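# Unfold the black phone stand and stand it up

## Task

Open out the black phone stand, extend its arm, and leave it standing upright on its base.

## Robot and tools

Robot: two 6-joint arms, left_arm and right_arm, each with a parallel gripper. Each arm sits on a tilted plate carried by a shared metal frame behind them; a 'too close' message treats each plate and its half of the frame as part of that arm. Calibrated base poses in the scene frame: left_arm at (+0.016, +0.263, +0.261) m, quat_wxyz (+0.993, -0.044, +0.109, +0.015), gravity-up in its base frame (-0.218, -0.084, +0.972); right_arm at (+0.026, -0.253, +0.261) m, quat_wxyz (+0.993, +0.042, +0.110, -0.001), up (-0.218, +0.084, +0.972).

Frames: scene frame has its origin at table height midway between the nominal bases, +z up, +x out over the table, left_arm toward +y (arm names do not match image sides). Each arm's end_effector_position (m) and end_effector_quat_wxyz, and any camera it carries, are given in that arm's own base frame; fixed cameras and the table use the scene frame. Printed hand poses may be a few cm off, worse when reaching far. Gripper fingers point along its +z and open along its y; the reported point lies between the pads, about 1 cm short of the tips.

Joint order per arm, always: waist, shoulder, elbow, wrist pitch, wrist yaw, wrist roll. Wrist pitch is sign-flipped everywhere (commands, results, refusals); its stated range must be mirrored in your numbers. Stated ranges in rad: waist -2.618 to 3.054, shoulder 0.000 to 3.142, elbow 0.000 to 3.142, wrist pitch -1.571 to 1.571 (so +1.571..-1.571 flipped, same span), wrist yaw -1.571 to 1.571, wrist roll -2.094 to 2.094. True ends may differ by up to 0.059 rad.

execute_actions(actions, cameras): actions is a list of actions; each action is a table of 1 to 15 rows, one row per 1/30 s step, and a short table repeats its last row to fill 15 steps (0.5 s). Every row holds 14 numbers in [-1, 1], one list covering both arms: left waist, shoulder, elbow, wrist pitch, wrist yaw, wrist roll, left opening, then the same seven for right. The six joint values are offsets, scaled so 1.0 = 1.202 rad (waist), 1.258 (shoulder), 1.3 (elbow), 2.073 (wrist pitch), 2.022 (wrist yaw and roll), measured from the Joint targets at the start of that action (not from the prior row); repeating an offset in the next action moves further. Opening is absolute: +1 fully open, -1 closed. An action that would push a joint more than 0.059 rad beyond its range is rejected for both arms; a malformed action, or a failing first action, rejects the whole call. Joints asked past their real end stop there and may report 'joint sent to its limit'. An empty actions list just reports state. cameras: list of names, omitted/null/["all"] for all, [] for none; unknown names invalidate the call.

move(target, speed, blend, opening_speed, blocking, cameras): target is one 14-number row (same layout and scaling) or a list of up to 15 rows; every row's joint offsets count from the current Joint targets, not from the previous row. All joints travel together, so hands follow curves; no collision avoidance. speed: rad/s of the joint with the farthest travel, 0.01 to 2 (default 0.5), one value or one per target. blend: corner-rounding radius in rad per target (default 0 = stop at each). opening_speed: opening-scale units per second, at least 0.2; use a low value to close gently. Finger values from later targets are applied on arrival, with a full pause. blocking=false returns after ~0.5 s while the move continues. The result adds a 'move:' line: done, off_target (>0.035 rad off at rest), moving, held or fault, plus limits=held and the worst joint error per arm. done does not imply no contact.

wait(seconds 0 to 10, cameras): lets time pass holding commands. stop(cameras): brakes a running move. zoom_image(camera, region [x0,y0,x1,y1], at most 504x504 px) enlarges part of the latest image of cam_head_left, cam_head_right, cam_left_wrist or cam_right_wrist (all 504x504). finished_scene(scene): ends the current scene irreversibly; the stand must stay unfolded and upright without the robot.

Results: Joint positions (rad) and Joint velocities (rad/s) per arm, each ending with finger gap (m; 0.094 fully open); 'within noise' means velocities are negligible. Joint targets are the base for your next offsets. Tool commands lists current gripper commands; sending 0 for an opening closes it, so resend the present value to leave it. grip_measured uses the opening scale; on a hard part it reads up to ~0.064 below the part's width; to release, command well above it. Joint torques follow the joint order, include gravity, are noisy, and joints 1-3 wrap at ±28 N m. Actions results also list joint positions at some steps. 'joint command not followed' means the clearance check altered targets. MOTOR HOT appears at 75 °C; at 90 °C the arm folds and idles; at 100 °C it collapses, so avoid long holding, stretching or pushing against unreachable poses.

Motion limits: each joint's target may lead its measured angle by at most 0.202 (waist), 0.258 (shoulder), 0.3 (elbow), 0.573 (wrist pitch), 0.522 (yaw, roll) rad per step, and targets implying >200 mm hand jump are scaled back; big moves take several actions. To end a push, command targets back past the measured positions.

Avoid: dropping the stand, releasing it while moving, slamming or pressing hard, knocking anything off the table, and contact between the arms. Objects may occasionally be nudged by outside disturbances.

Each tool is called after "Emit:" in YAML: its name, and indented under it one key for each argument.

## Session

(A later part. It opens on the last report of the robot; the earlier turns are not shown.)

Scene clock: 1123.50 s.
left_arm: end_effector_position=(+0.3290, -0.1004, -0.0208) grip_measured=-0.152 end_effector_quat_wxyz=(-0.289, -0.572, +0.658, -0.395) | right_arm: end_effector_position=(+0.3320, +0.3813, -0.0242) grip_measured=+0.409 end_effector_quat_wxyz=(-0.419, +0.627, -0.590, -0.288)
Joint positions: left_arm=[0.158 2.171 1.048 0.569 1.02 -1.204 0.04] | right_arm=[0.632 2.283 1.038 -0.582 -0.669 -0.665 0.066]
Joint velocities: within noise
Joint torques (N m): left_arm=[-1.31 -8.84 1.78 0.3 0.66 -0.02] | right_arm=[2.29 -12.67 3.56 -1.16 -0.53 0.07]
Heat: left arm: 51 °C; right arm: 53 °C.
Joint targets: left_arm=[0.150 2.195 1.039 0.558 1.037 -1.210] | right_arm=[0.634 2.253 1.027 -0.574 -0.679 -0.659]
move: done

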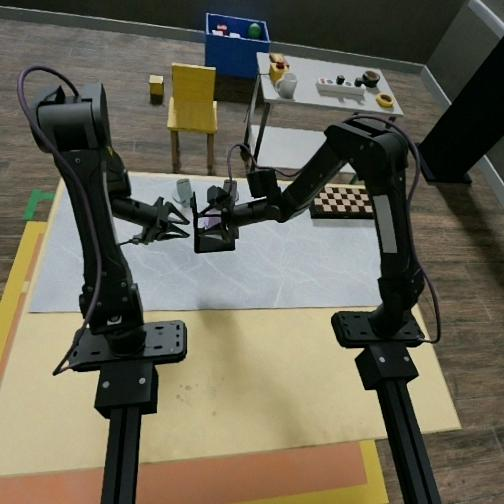

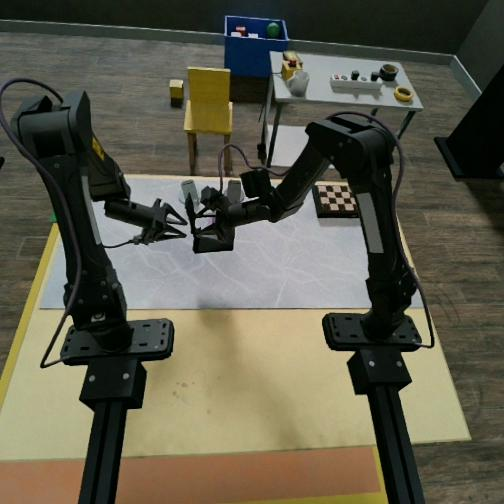

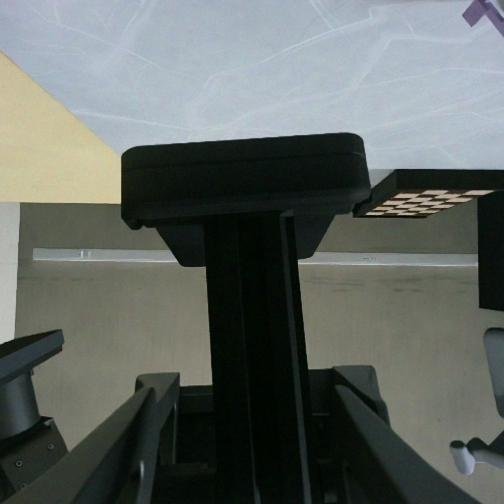

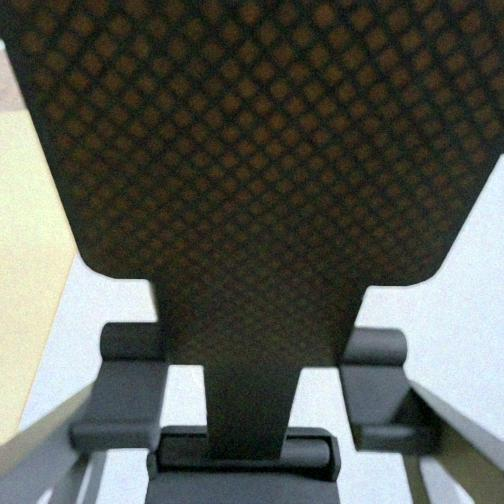

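Emit:
move:
  target:
    - [-0.066,0.015,-0.037,-0.103,0.0054,-0.06,-0.15,0,0,0,0,0,0,0.2]
    - [-0.066,0.015,-0.037,-0.103,0.0054,-0.06,-0.8,0,0,0,0,0,0,0.2]
  speed: 0.2
  opening_speed: 0.5

Emit:
zoom_image:
  camera: "cam_head_right"
  region: [130, 160, 260, 290]

Scene clock: 1136.10 s.
left_arm: end_effector_position=(+0.3353, -0.1256, -0.0333) grip_measured=-0.455 end_effector_quat_wxyz=(-0.281, -0.563, +0.664, -0.405) | right_arm: end_effector_position=(+0.3322, +0.3812, -0.0242) grip_measured=+0.409 end_effector_quat_wxyz=(-0.420, +0.629, -0.588, -0.286)
Joint positions: left_arm=[0.079 2.189 1 0.354 1.03 -1.343 0.026] | right_arm=[0.632 2.283 1.038 -0.582 -0.668 -0.672 0.066]
Joint velocities: within noise
Joint torques (N m): left_arm=[-1.62 -8.83 1.74 0.02 0.65 0.15] | right_arm=[2.35 -12.57 3.67 -1.14 -0.52 0.11]
Heat: left arm: 49 °C; right arm: 52 °C.
Joint targets: left_arm=[0.070 2.214 0.992 0.345 1.048 -1.332] | right_arm=[0.634 2.253 1.027 -0.574 -0.679 -0.659]
move: done

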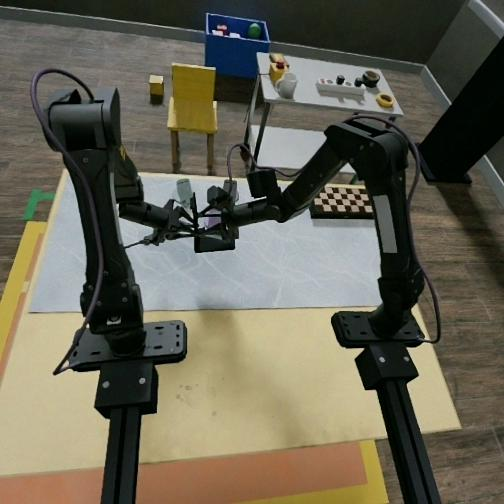

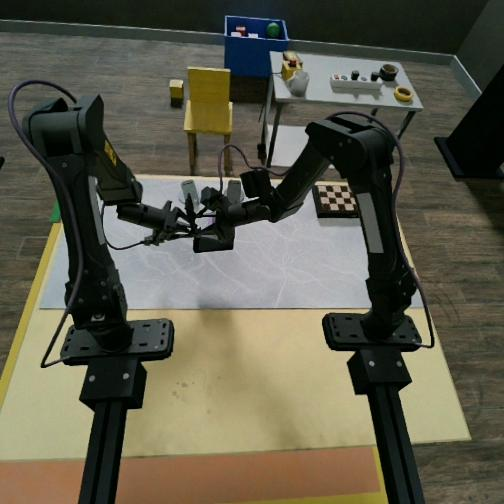

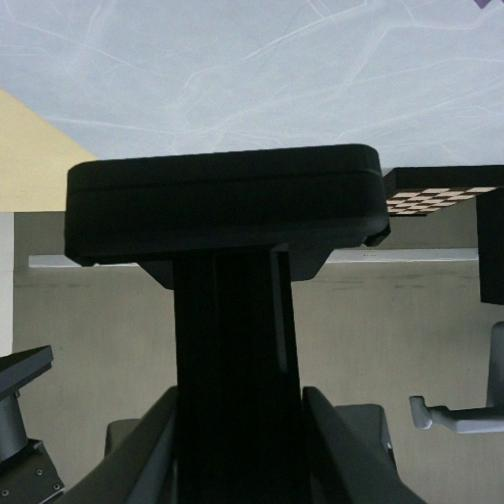

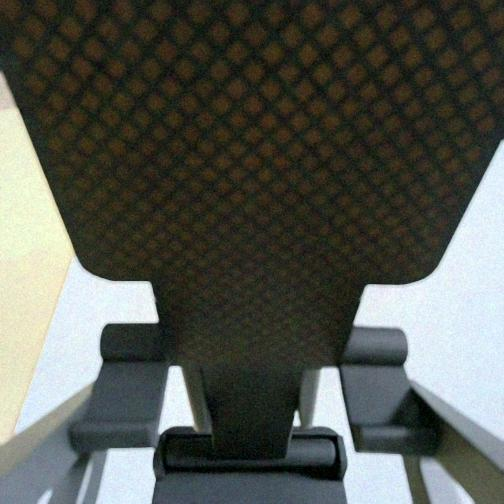

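Scaled by 3.877 from the camera's 504x504 image, which has a finer 720x720 frame.

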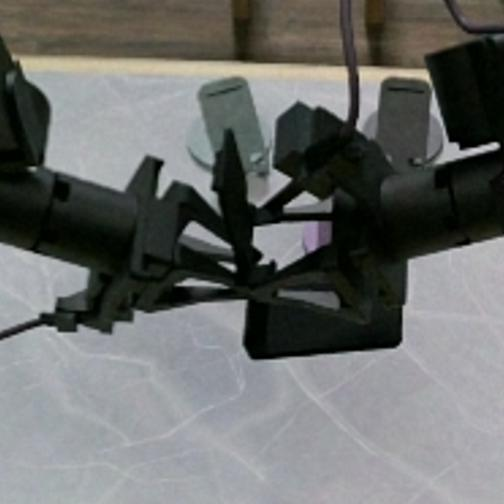

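Emit:
move:
  target: [0,0,0,0,0,0,-0.8,-0.04,-0.027,-0.053,0.0,-0.017,0,0.2]
  speed: 0.15

Emit:
zoom_image:
  camera: "cam_head_right"
  region: [130, 160, 260, 290]

Scene clock: 1142.97 s.
left_arm: end_effector_position=(+0.3317, -0.1333, -0.0312) grip_measured=-0.460 end_effector_quat_wxyz=(-0.291, -0.556, +0.664, -0.406) | right_arm: end_effector_position=(+0.3257, +0.3675, -0.0210) grip_measured=+0.409 end_effector_quat_wxyz=(-0.418, +0.626, -0.589, -0.294)
Joint positions: left_arm=[0.061 2.189 0.997 0.355 1.046 -1.346 0.025] | right_arm=[0.608 2.249 0.98 -0.595 -0.699 -0.678 0.066]
Joint velocities: within noise
Joint torques (N m): left_arm=[-0.09 -8.94 1.84 0.04 0.46 0.21] | right_arm=[0.51 -12.33 2.5 -1.02 -0.58 0.18]
Heat: left arm: 48 °C; right arm: 52 °C.
Joint targets: left_arm=[0.070 2.214 0.991 0.344 1.048 -1.332] | right_arm=[0.586 2.219 0.958 -0.574 -0.714 -0.659]
move: done

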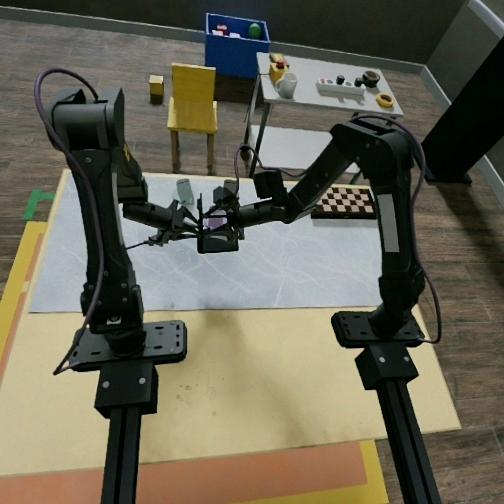

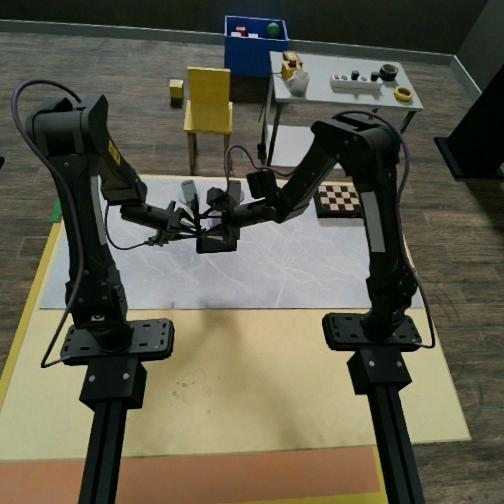

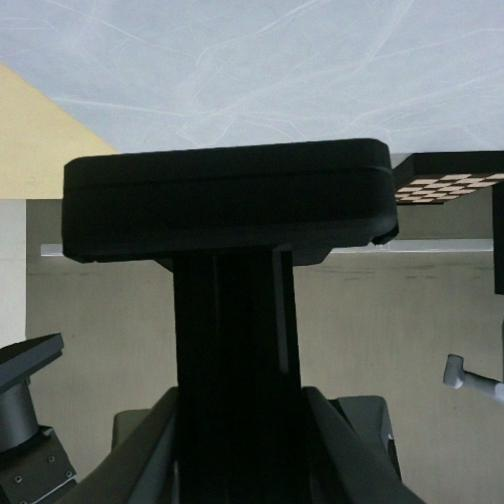

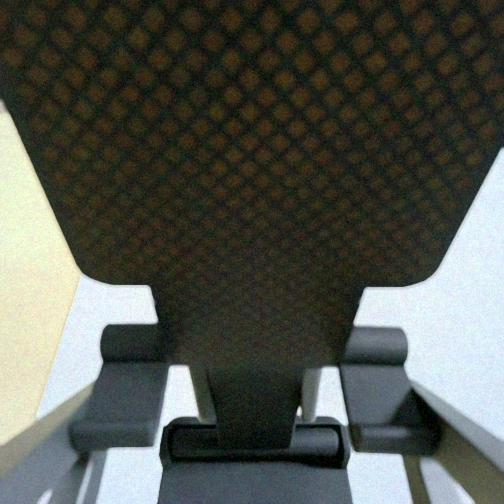

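Scaled by 3.877 from the camera's 504x504 image, which has a finer 720x720 frame.

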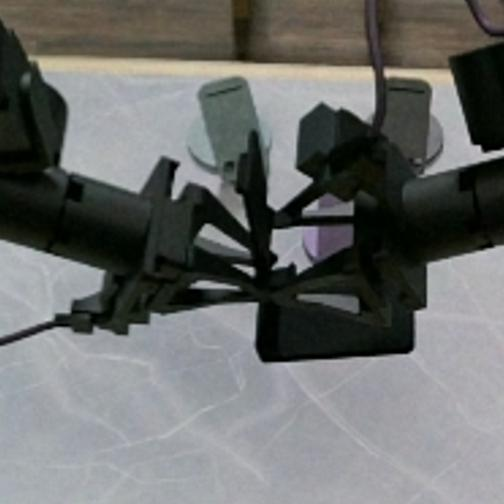

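Emit:
move:
  target: [0.02,0,0,0,0,0,-0.8,-0.03,-0.020,-0.04,0.0,-0.013,0,0.2]
  speed: 0.15

Emit:
zoom_image:
  camera: "cam_head_right"
  region: [130, 160, 260, 290]

Scene clock: 1151.67 s.
left_arm: end_effector_position=(+0.3293, -0.1341, -0.0312) grip_measured=-0.464 end_effector_quat_wxyz=(-0.298, -0.557, +0.661, -0.405) | right_arm: end_effector_position=(+0.3226, +0.3531, -0.0185) grip_measured=+0.409 end_effector_quat_wxyz=(-0.418, +0.622, -0.591, -0.300)
Joint positions: left_arm=[0.061 2.193 0.997 0.366 1.054 -1.346 0.025] | right_arm=[0.577 2.222 0.932 -0.607 -0.731 -0.685 0.066]
Joint velocities: within noise
Joint torques (N m): left_arm=[1.98 -9.2 1.85 -0.05 0.44 0.16] | right_arm=[-0.08 -11.93 1.92 -0.89 -0.55 0.3]
Heat: left arm: 48 °C; right arm: 54 °C.
Joint targets: left_arm=[0.094 2.214 0.991 0.344 1.048 -1.332] | right_arm=[0.549 2.194 0.906 -0.574 -0.740 -0.659]
move: done

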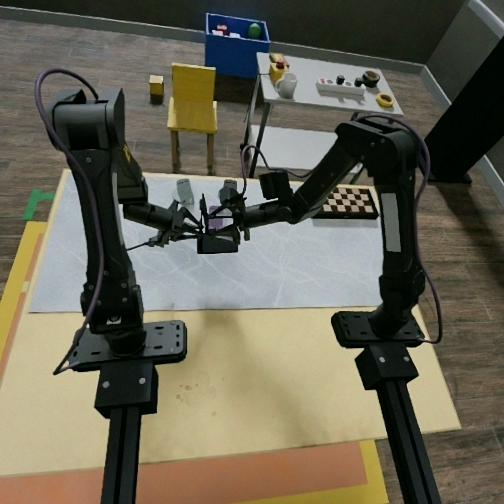

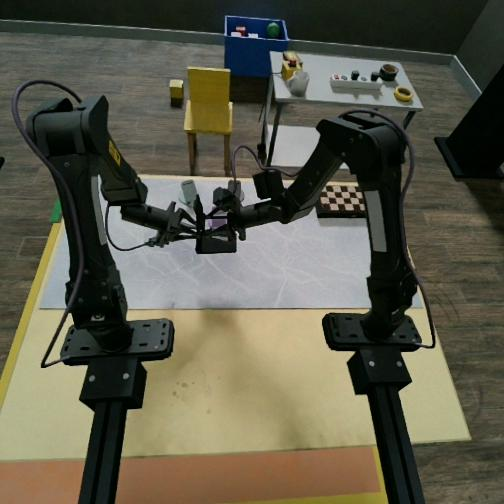

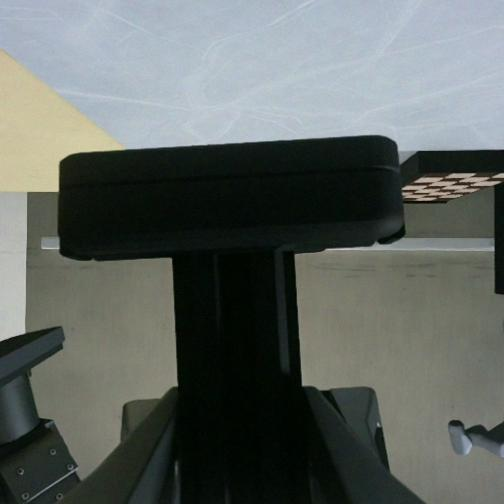

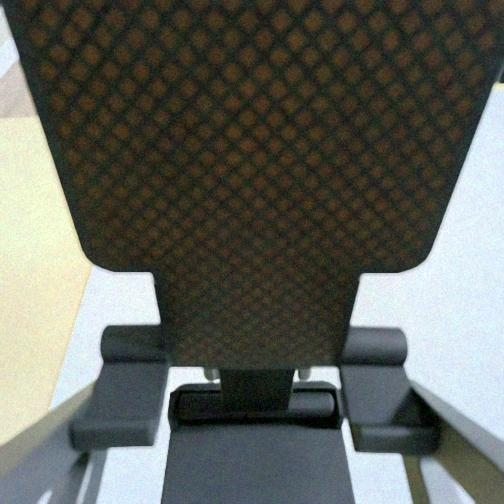

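Scaled by 3.877 from the camera's 504x504 image, which has a finer 720x720 frame.

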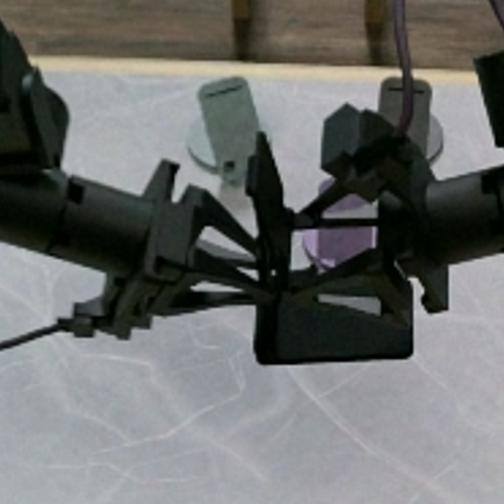

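Emit:
move:
  target: [0.008,0,0,0,0,0,-0.8,-0.03,-0.020,-0.04,0.0,-0.013,0,0.2]
  speed: 0.15

Emit:
zoom_image:
  camera: "cam_head_right"
  region: [130, 160, 260, 290]

Scene clock: 1155.13 s.
left_arm: end_effector_position=(+0.3265, -0.1332, -0.0317) grip_measured=-0.468 end_effector_quat_wxyz=(-0.303, -0.562, +0.657, -0.401) | right_arm: end_effector_position=(+0.3188, +0.3368, -0.0182) grip_measured=+0.409 end_effector_quat_wxyz=(-0.416, +0.616, -0.596, -0.305)
Joint positions: left_arm=[0.065 2.193 0.993 0.378 1.054 -1.346 0.025] | right_arm=[0.543 2.196 0.881 -0.614 -0.757 -0.696 0.066]
Joint velocities: within noise
Joint torques (N m): left_arm=[2.84 -9.17 2.04 -0.14 0.44 0.2] | right_arm=[-0.36 -11.55 1.78 -0.78 -0.53 0.41]
Heat: left arm: 48 °C; right arm: 53 °C.
Joint targets: left_arm=[0.104 2.214 0.992 0.344 1.048 -1.332] | right_arm=[0.513 2.169 0.854 -0.574 -0.766 -0.659]
move: off_target (left_arm, right_arm); left_arm: the waist is farthest, 0.039 rad from its target; right_arm: the wrist pitch is farthest, 0.040 rad from its target

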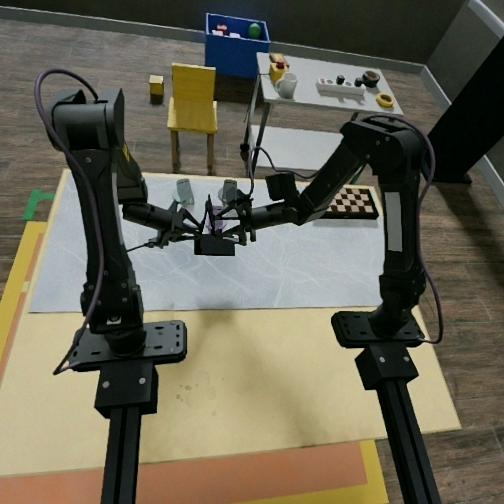

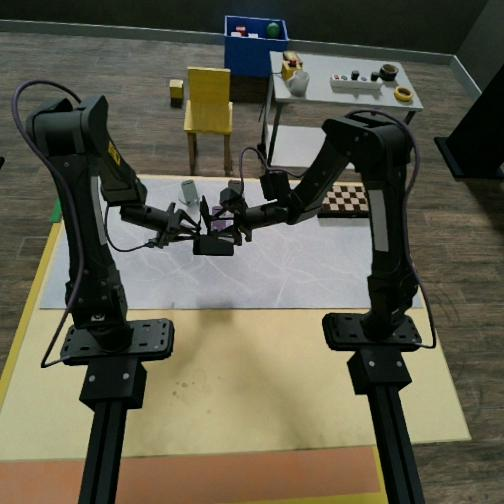

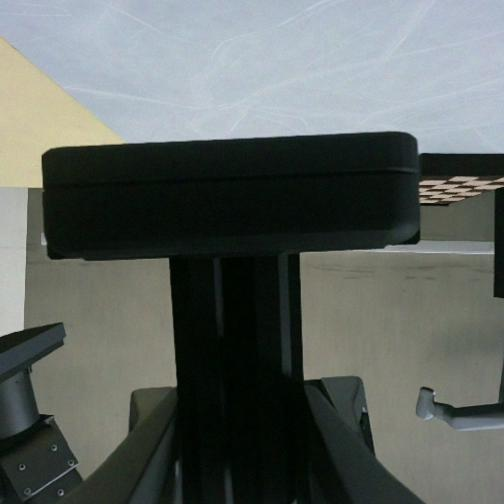

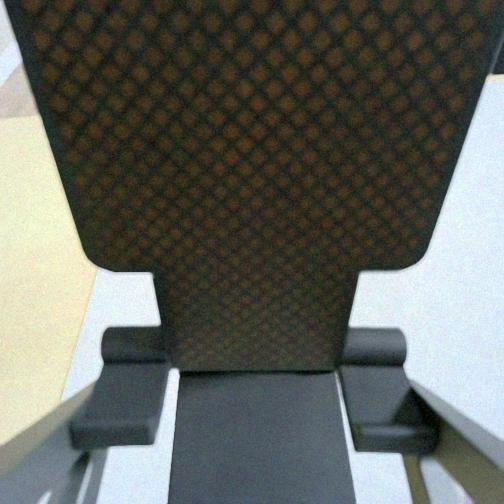

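Scaled by 3.877 from the camera's 504x504 image, which has a finer 720x720 frame.

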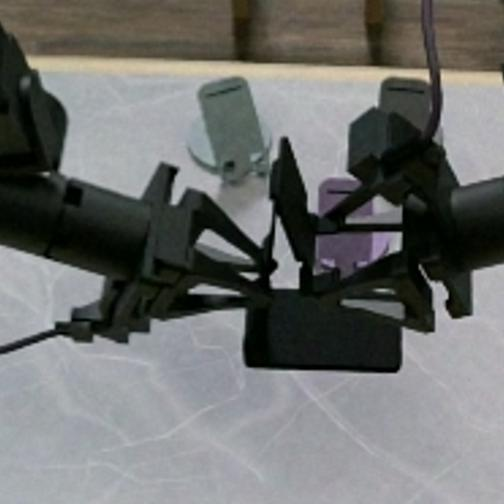

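Emit:
move:
  target: [0.004,0,0,0,0,0,-0.8,-0.028,-0.014,-0.036,0.0,-0.012,0,0.2]
  speed: 0.15

Emit:
zoom_image:
  camera: "cam_head_right"
  region: [130, 160, 260, 290]

Emit:
zoom_image:
  camera: "cam_head_left"
  region: [130, 160, 260, 290]

Scene clock: 1159.90 s.
left_arm: end_effector_position=(+0.3253, -0.1323, -0.0316) grip_measured=-0.469 end_effector_quat_wxyz=(-0.307, -0.566, +0.653, -0.399) | right_arm: end_effector_position=(+0.3169, +0.3205, -0.0199) grip_measured=+0.409 end_effector_quat_wxyz=(-0.413, +0.607, -0.606, -0.306)
Joint positions: left_arm=[0.068 2.193 0.993 0.388 1.055 -1.349 0.025] | right_arm=[0.509 2.177 0.835 -0.621 -0.774 -0.699 0.066]
Joint velocities: within noise
Joint torques (N m): left_arm=[2.78 -8.91 2.09 -0.26 0.37 0.2] | right_arm=[-0.61 -10.99 1.33 -0.66 -0.6 0.42]
Heat: left arm: 48 °C; right arm: 54 °C.
Joint targets: left_arm=[0.109 2.214 0.992 0.345 1.048 -1.332] | right_arm=[0.480 2.151 0.807 -0.574 -0.790 -0.659]
move: off_target (left_arm, right_arm); left_arm: the wrist pitch is farthest, 0.044 rad from its target; right_arm: the wrist pitch is farthest, 0.047 rad from its target

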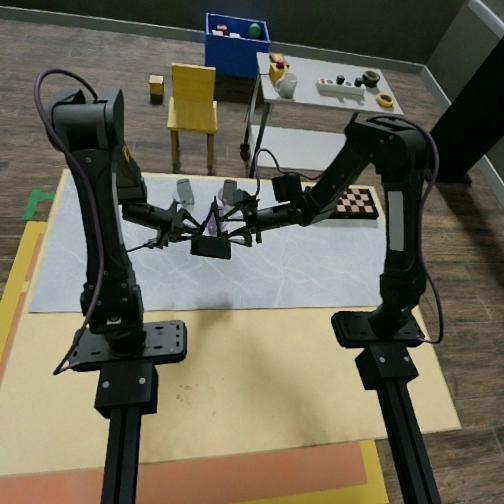

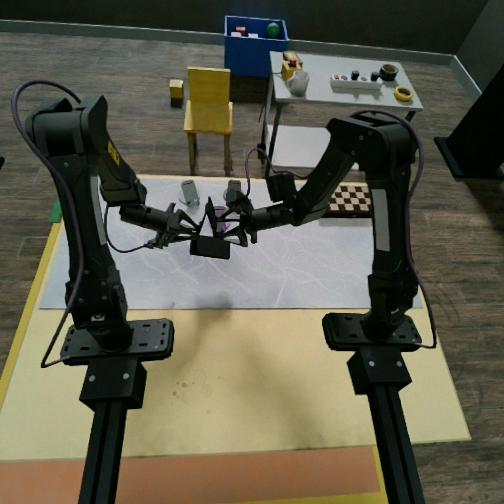

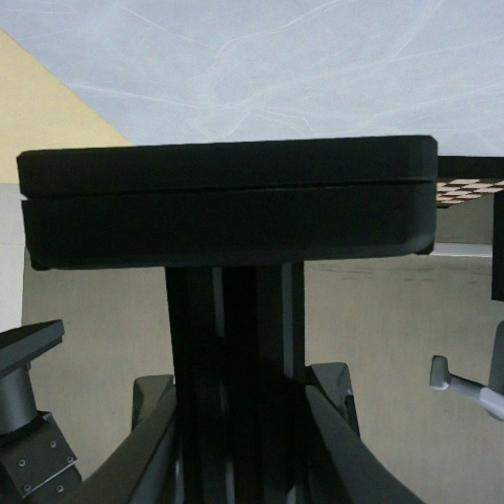

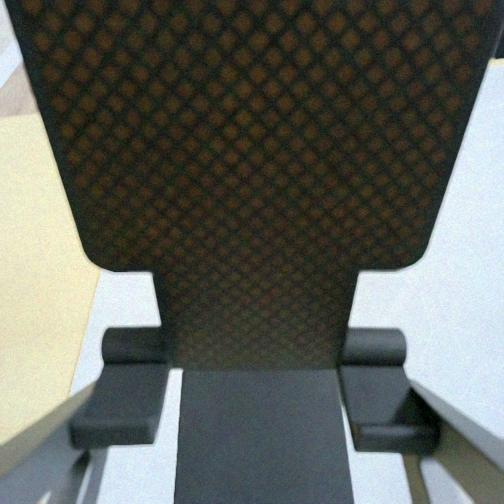

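Scaled by 3.877 from the camera's 504x504 image, which has a finer 720x720 frame.

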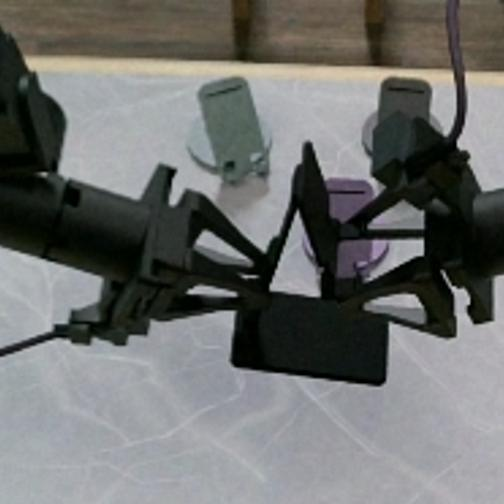

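Scaled by 3.877 from the camera's 504x504 image, which has a finer 720x720 frame.

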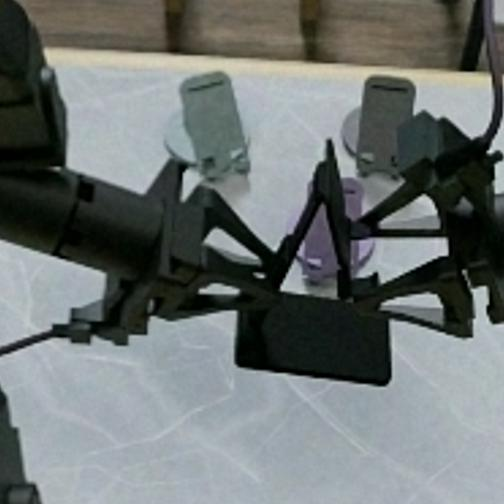

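Emit:
move:
  target:
    - [-0.034,0,0,0.012,0,0,-0.8,0.029,0.007,0.029,-0.015,0.0075,-0.015,0.2]
    - [-0.034,0,0,0.012,0,0,-0.05,0.029,0.007,0.029,-0.015,0.0075,-0.015,0.2]
  speed: 0.15
  opening_speed: 0.4

Emit:
zoom_image:
  camera: "cam_head_right"
  region: [130, 160, 260, 290]

Scene clock: 1170.10 s.
left_arm: end_effector_position=(+0.3267, -0.1315, -0.0329) grip_measured=-0.052 end_effector_quat_wxyz=(-0.299, -0.561, +0.660, -0.400) | right_arm: end_effector_position=(+0.3174, +0.3216, -0.0212) grip_measured=+0.409 end_effector_quat_wxyz=(-0.412, +0.607, -0.610, -0.301)
Joint positions: left_arm=[0.068 2.193 0.993 0.379 1.047 -1.337 0.045] | right_arm=[0.515 2.177 0.836 -0.619 -0.757 -0.695 0.066]
Joint velocities: within noise
Joint torques (N m): left_arm=[-0.84 -9.37 2.09 0.08 0.52 0.08] | right_arm=[1.7 -10.43 4.56 -0.98 -0.65 0.04]
Heat: left arm: 48 °C; right arm: 53 °C.
Joint targets: left_arm=[0.068 2.214 0.991 0.370 1.048 -1.332] | right_arm=[0.515 2.160 0.845 -0.605 -0.775 -0.689]
move: done

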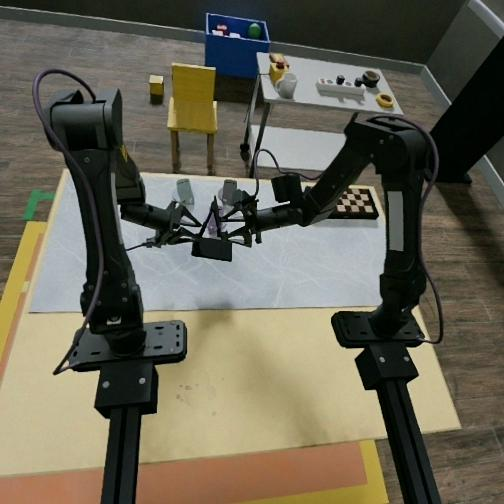

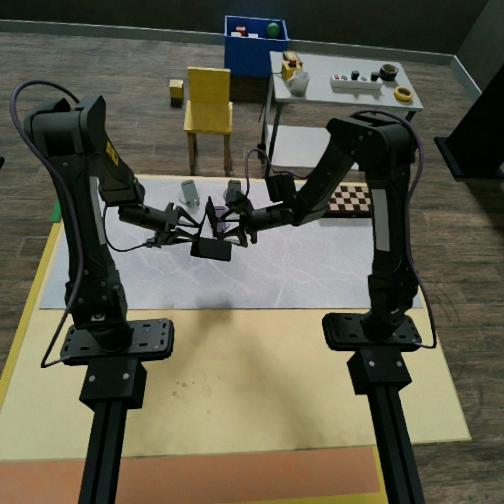

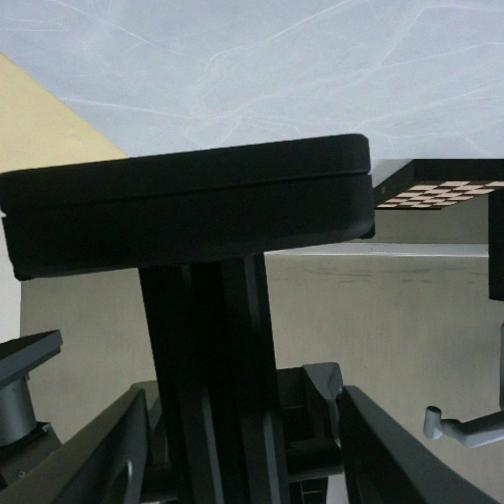

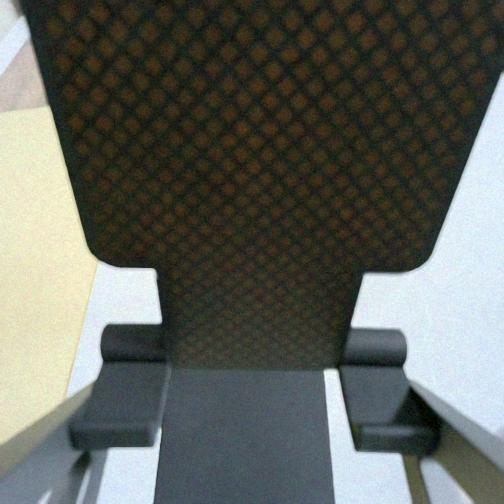

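Scaled by 3.877 from the camera's 504x504 image, which has a finer 720x720 frame.

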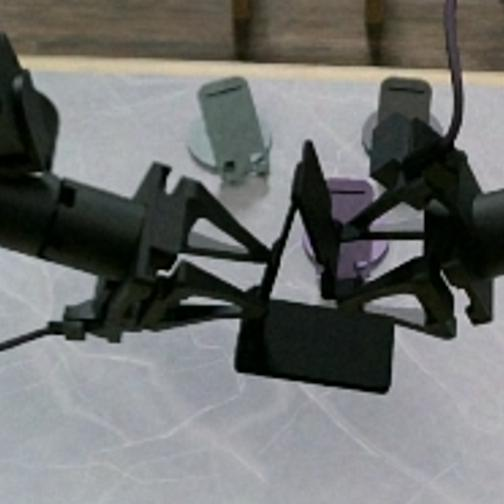

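Emit:
move:
  target:
    - [0.068,-0.015,0.037,0.0907,-0.005,0.06,-0.05,0,0,0,0,0,0,0.2]
    - [0.309,-0.073,0.222,0.428,-0.047,0.324,-0.05,0,0,0,0,0,0,0.2]
  speed: [0.2,0.5]
  blend: [0.03,0]

Emit:
zoom_image:
  camera: "cam_head_right"
  region: [130, 160, 260, 290]

Scene clock: 1179.83 s.
left_arm: end_effector_position=(+0.3106, -0.0148, +0.0428) grip_measured=-0.052 end_effector_quat_wxyz=(-0.295, -0.560, +0.658, -0.409) | right_arm: end_effector_position=(+0.3173, +0.3215, -0.0213) grip_measured=+0.409 end_effector_quat_wxyz=(-0.411, +0.607, -0.610, -0.301)
Joint positions: left_arm=[0.436 2.147 1.269 1.246 0.955 -0.683 0.045] | right_arm=[0.515 2.177 0.836 -0.619 -0.757 -0.695 0.066]
Joint velocities: within noise
Joint torques (N m): left_arm=[0.38 -13.91 3.67 1.26 0.34 0.09] | right_arm=[1.69 -10.35 4.57 -0.96 -0.63 0.04]
Heat: left arm: 48 °C; right arm: 52 °C.
Joint targets: left_arm=[0.439 2.122 1.280 1.257 0.953 -0.676] | right_arm=[0.515 2.160 0.845 -0.605 -0.775 -0.689]
move: done

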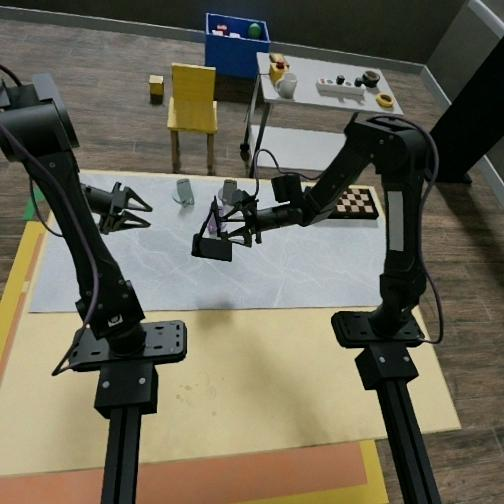

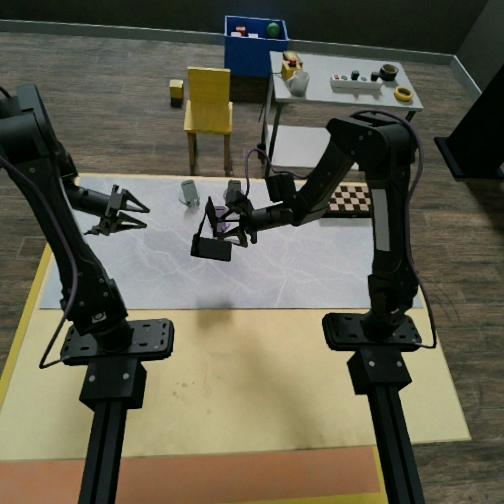

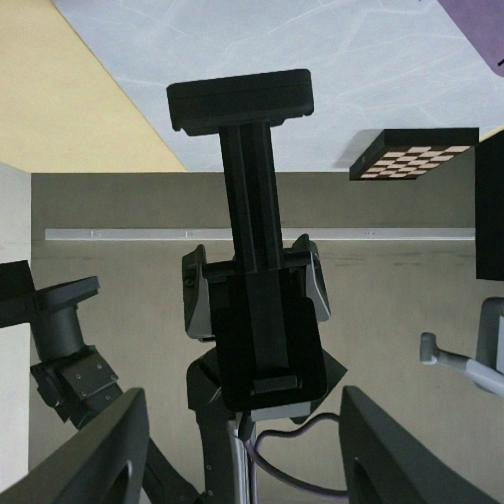

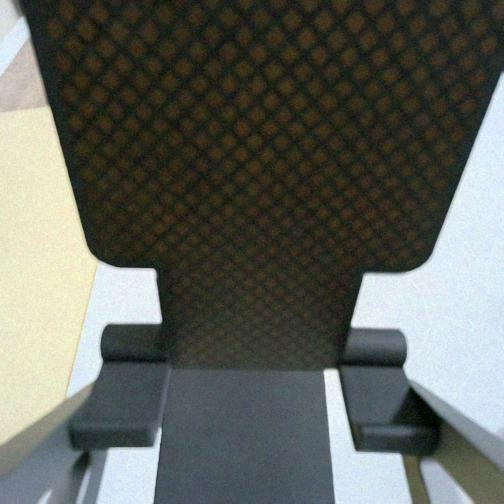

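Scaled by 3.877 from the camera's 504x504 image, which has a finer 720x720 frame.

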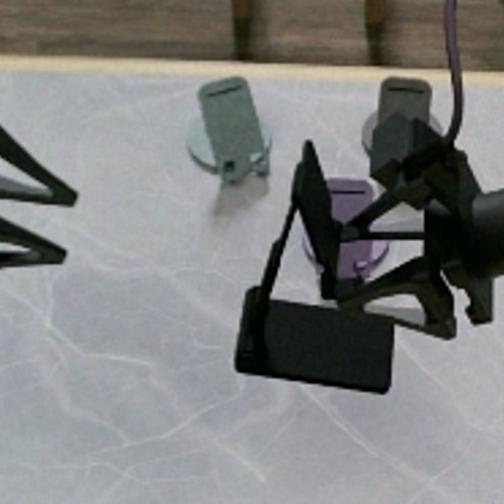

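Emit:
move:
  target: [0,0,0,0,0,0,-0.05,0.160,-0.081,0.221,0.336,0.228,-0.085,0.2]
  speed: 0.3

Emit:
zoom_image:
  camera: "cam_head_right"
  region: [130, 160, 260, 290]

Emit:
zoom_image:
  camera: "cam_head_left"
  region: [130, 160, 260, 290]

Scene clock: 1215.23 s.
left_arm: end_effector_position=(+0.3103, -0.0149, +0.0429) grip_measured=-0.052 end_effector_quat_wxyz=(-0.296, -0.560, +0.658, -0.409) | right_arm: end_effector_position=(+0.3146, +0.3332, -0.0319) grip_measured=+0.409 end_effector_quat_wxyz=(-0.262, +0.696, -0.657, -0.127)
Joint positions: left_arm=[0.436 2.147 1.269 1.248 0.955 -0.682 0.045] | right_arm=[0.695 2.091 1.109 0.076 -0.305 -0.853 0.066]
Joint velocities: within noise
Joint torques (N m): left_arm=[0.38 -13.68 3.78 1.29 0.27 0.06] | right_arm=[3.06 -12.37 7.57 -0.65 -0.42 -0.13]
Heat: left arm: 55 °C; right arm: 52 °C.
Joint targets: left_arm=[0.439 2.122 1.280 1.257 0.953 -0.676] | right_arm=[0.707 2.058 1.132 0.092 -0.314 -0.861]
move: done

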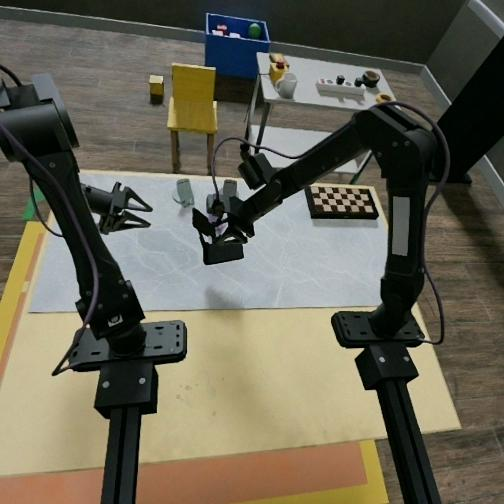

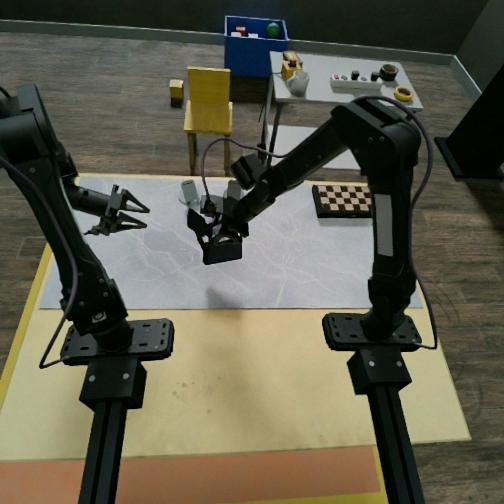

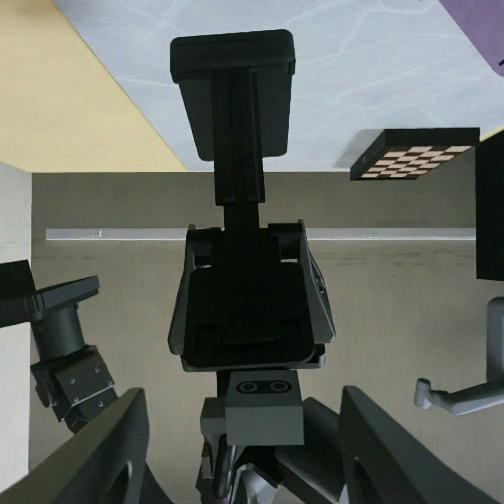

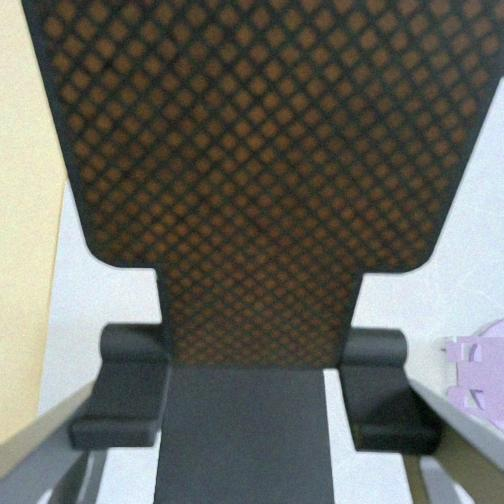

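Scaled by 3.877 from the camera's 504x504 image, which has a finer 720x720 frame.

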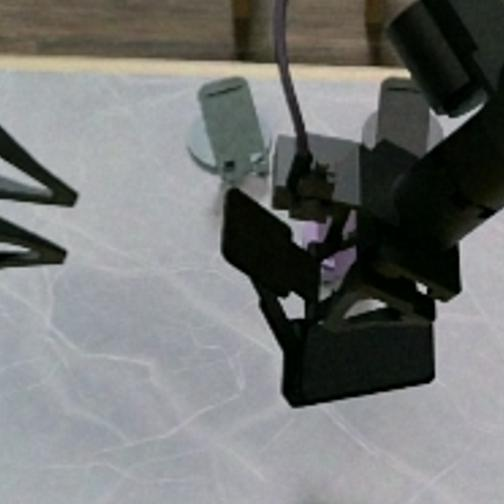

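Scaled by 3.877 from the camera's 504x504 image, which has a finer 720x720 frame.

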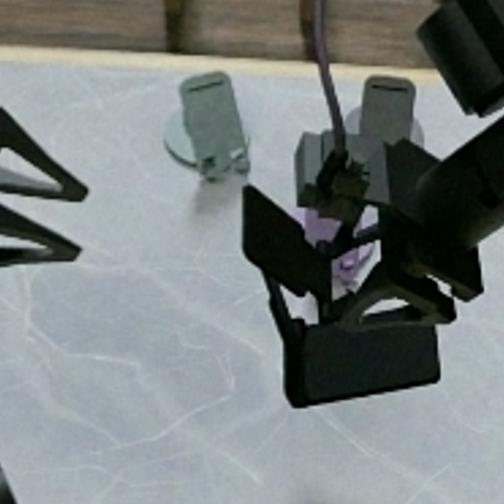

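Emit:
zoom_image:
  camera: "cam_left_wrist"
  region: [140, 10, 340, 210]

Scaled by 2.520 from the camera's 504x504 image, which has a finer 720x720 frame.

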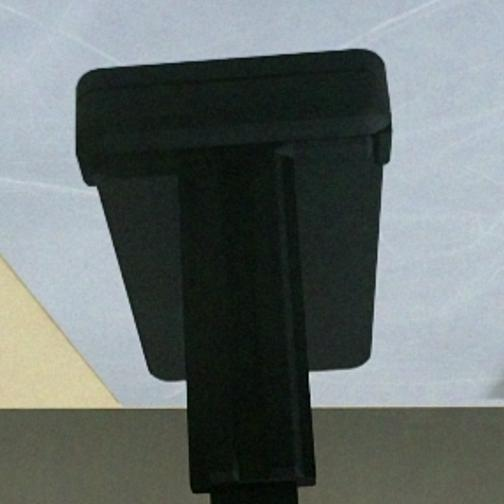

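Emit:
move:
  target: [0,0,0,0,0,0,-0.05,-0.0524,0.0533,-0.1138,-0.1495,-0.0722,-0.0153,0.2]
  speed: 0.25

Emit:
zoom_image:
  camera: "cam_left_wrist"
  region: [110, 10, 340, 240]

Emit:
zoom_image:
  camera: "cam_head_left"
  region: [130, 160, 260, 290]

Scene clock: 1245.77 s.
left_arm: end_effector_position=(+0.3103, -0.0148, +0.0428) grip_measured=-0.052 end_effector_quat_wxyz=(-0.296, -0.560, +0.658, -0.408) | right_arm: end_effector_position=(+0.3222, +0.3389, -0.0270) grip_measured=+0.409 end_effector_quat_wxyz=(-0.342, +0.691, -0.616, -0.162)
Joint positions: left_arm=[0.436 2.147 1.269 1.248 0.954 -0.682 0.045] | right_arm=[0.649 2.099 0.998 -0.2 -0.429 -0.885 0.066]
Joint velocities: within noise
Joint torques (N m): left_arm=[0.49 -13.7 3.73 1.29 0.32 0.11] | right_arm=[1.54 -7.76 3.97 -1.2 -0.73 -0.14]
Heat: left arm: 57 °C; right arm: 61 °C.
Joint targets: left_arm=[0.439 2.122 1.280 1.256 0.953 -0.677] | right_arm=[0.644 2.125 0.984 -0.218 -0.460 -0.892]
move: done

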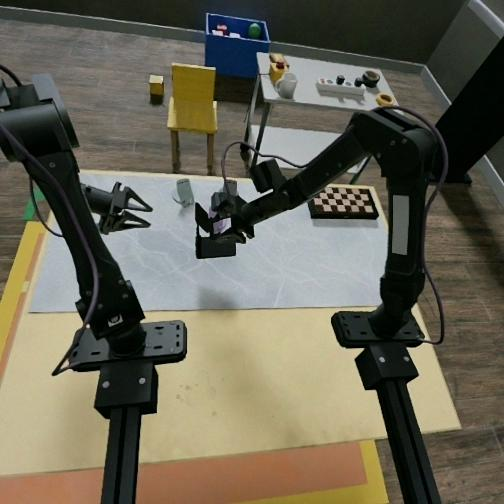

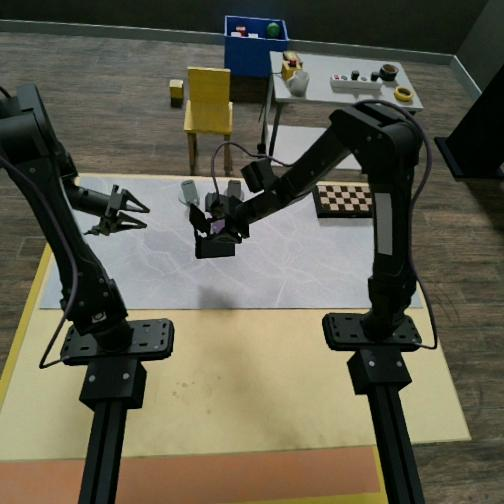

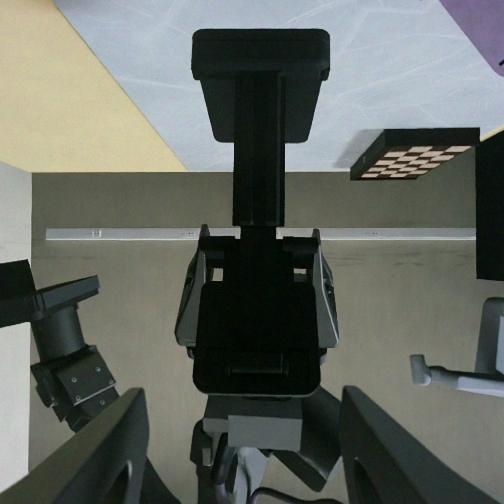

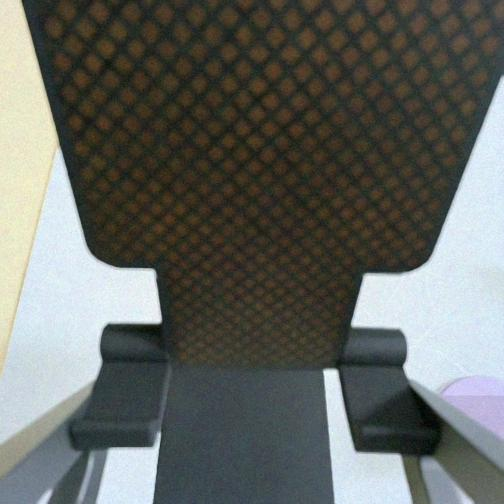

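Scaled by 2.191 from the camera's 504x504 image, which has a finer 720x720 frame.

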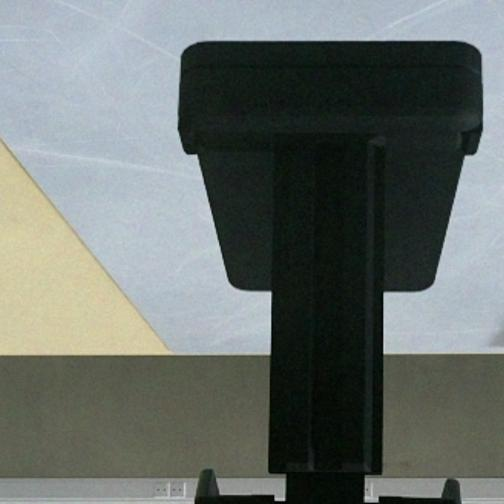

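Scaled by 3.877 from the camera's 504x504 image, which has a finer 720x720 frame.

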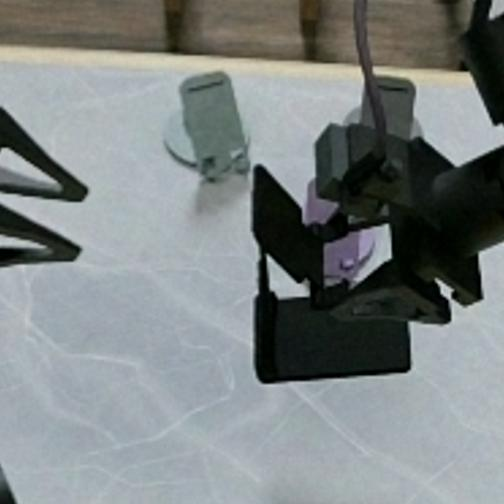

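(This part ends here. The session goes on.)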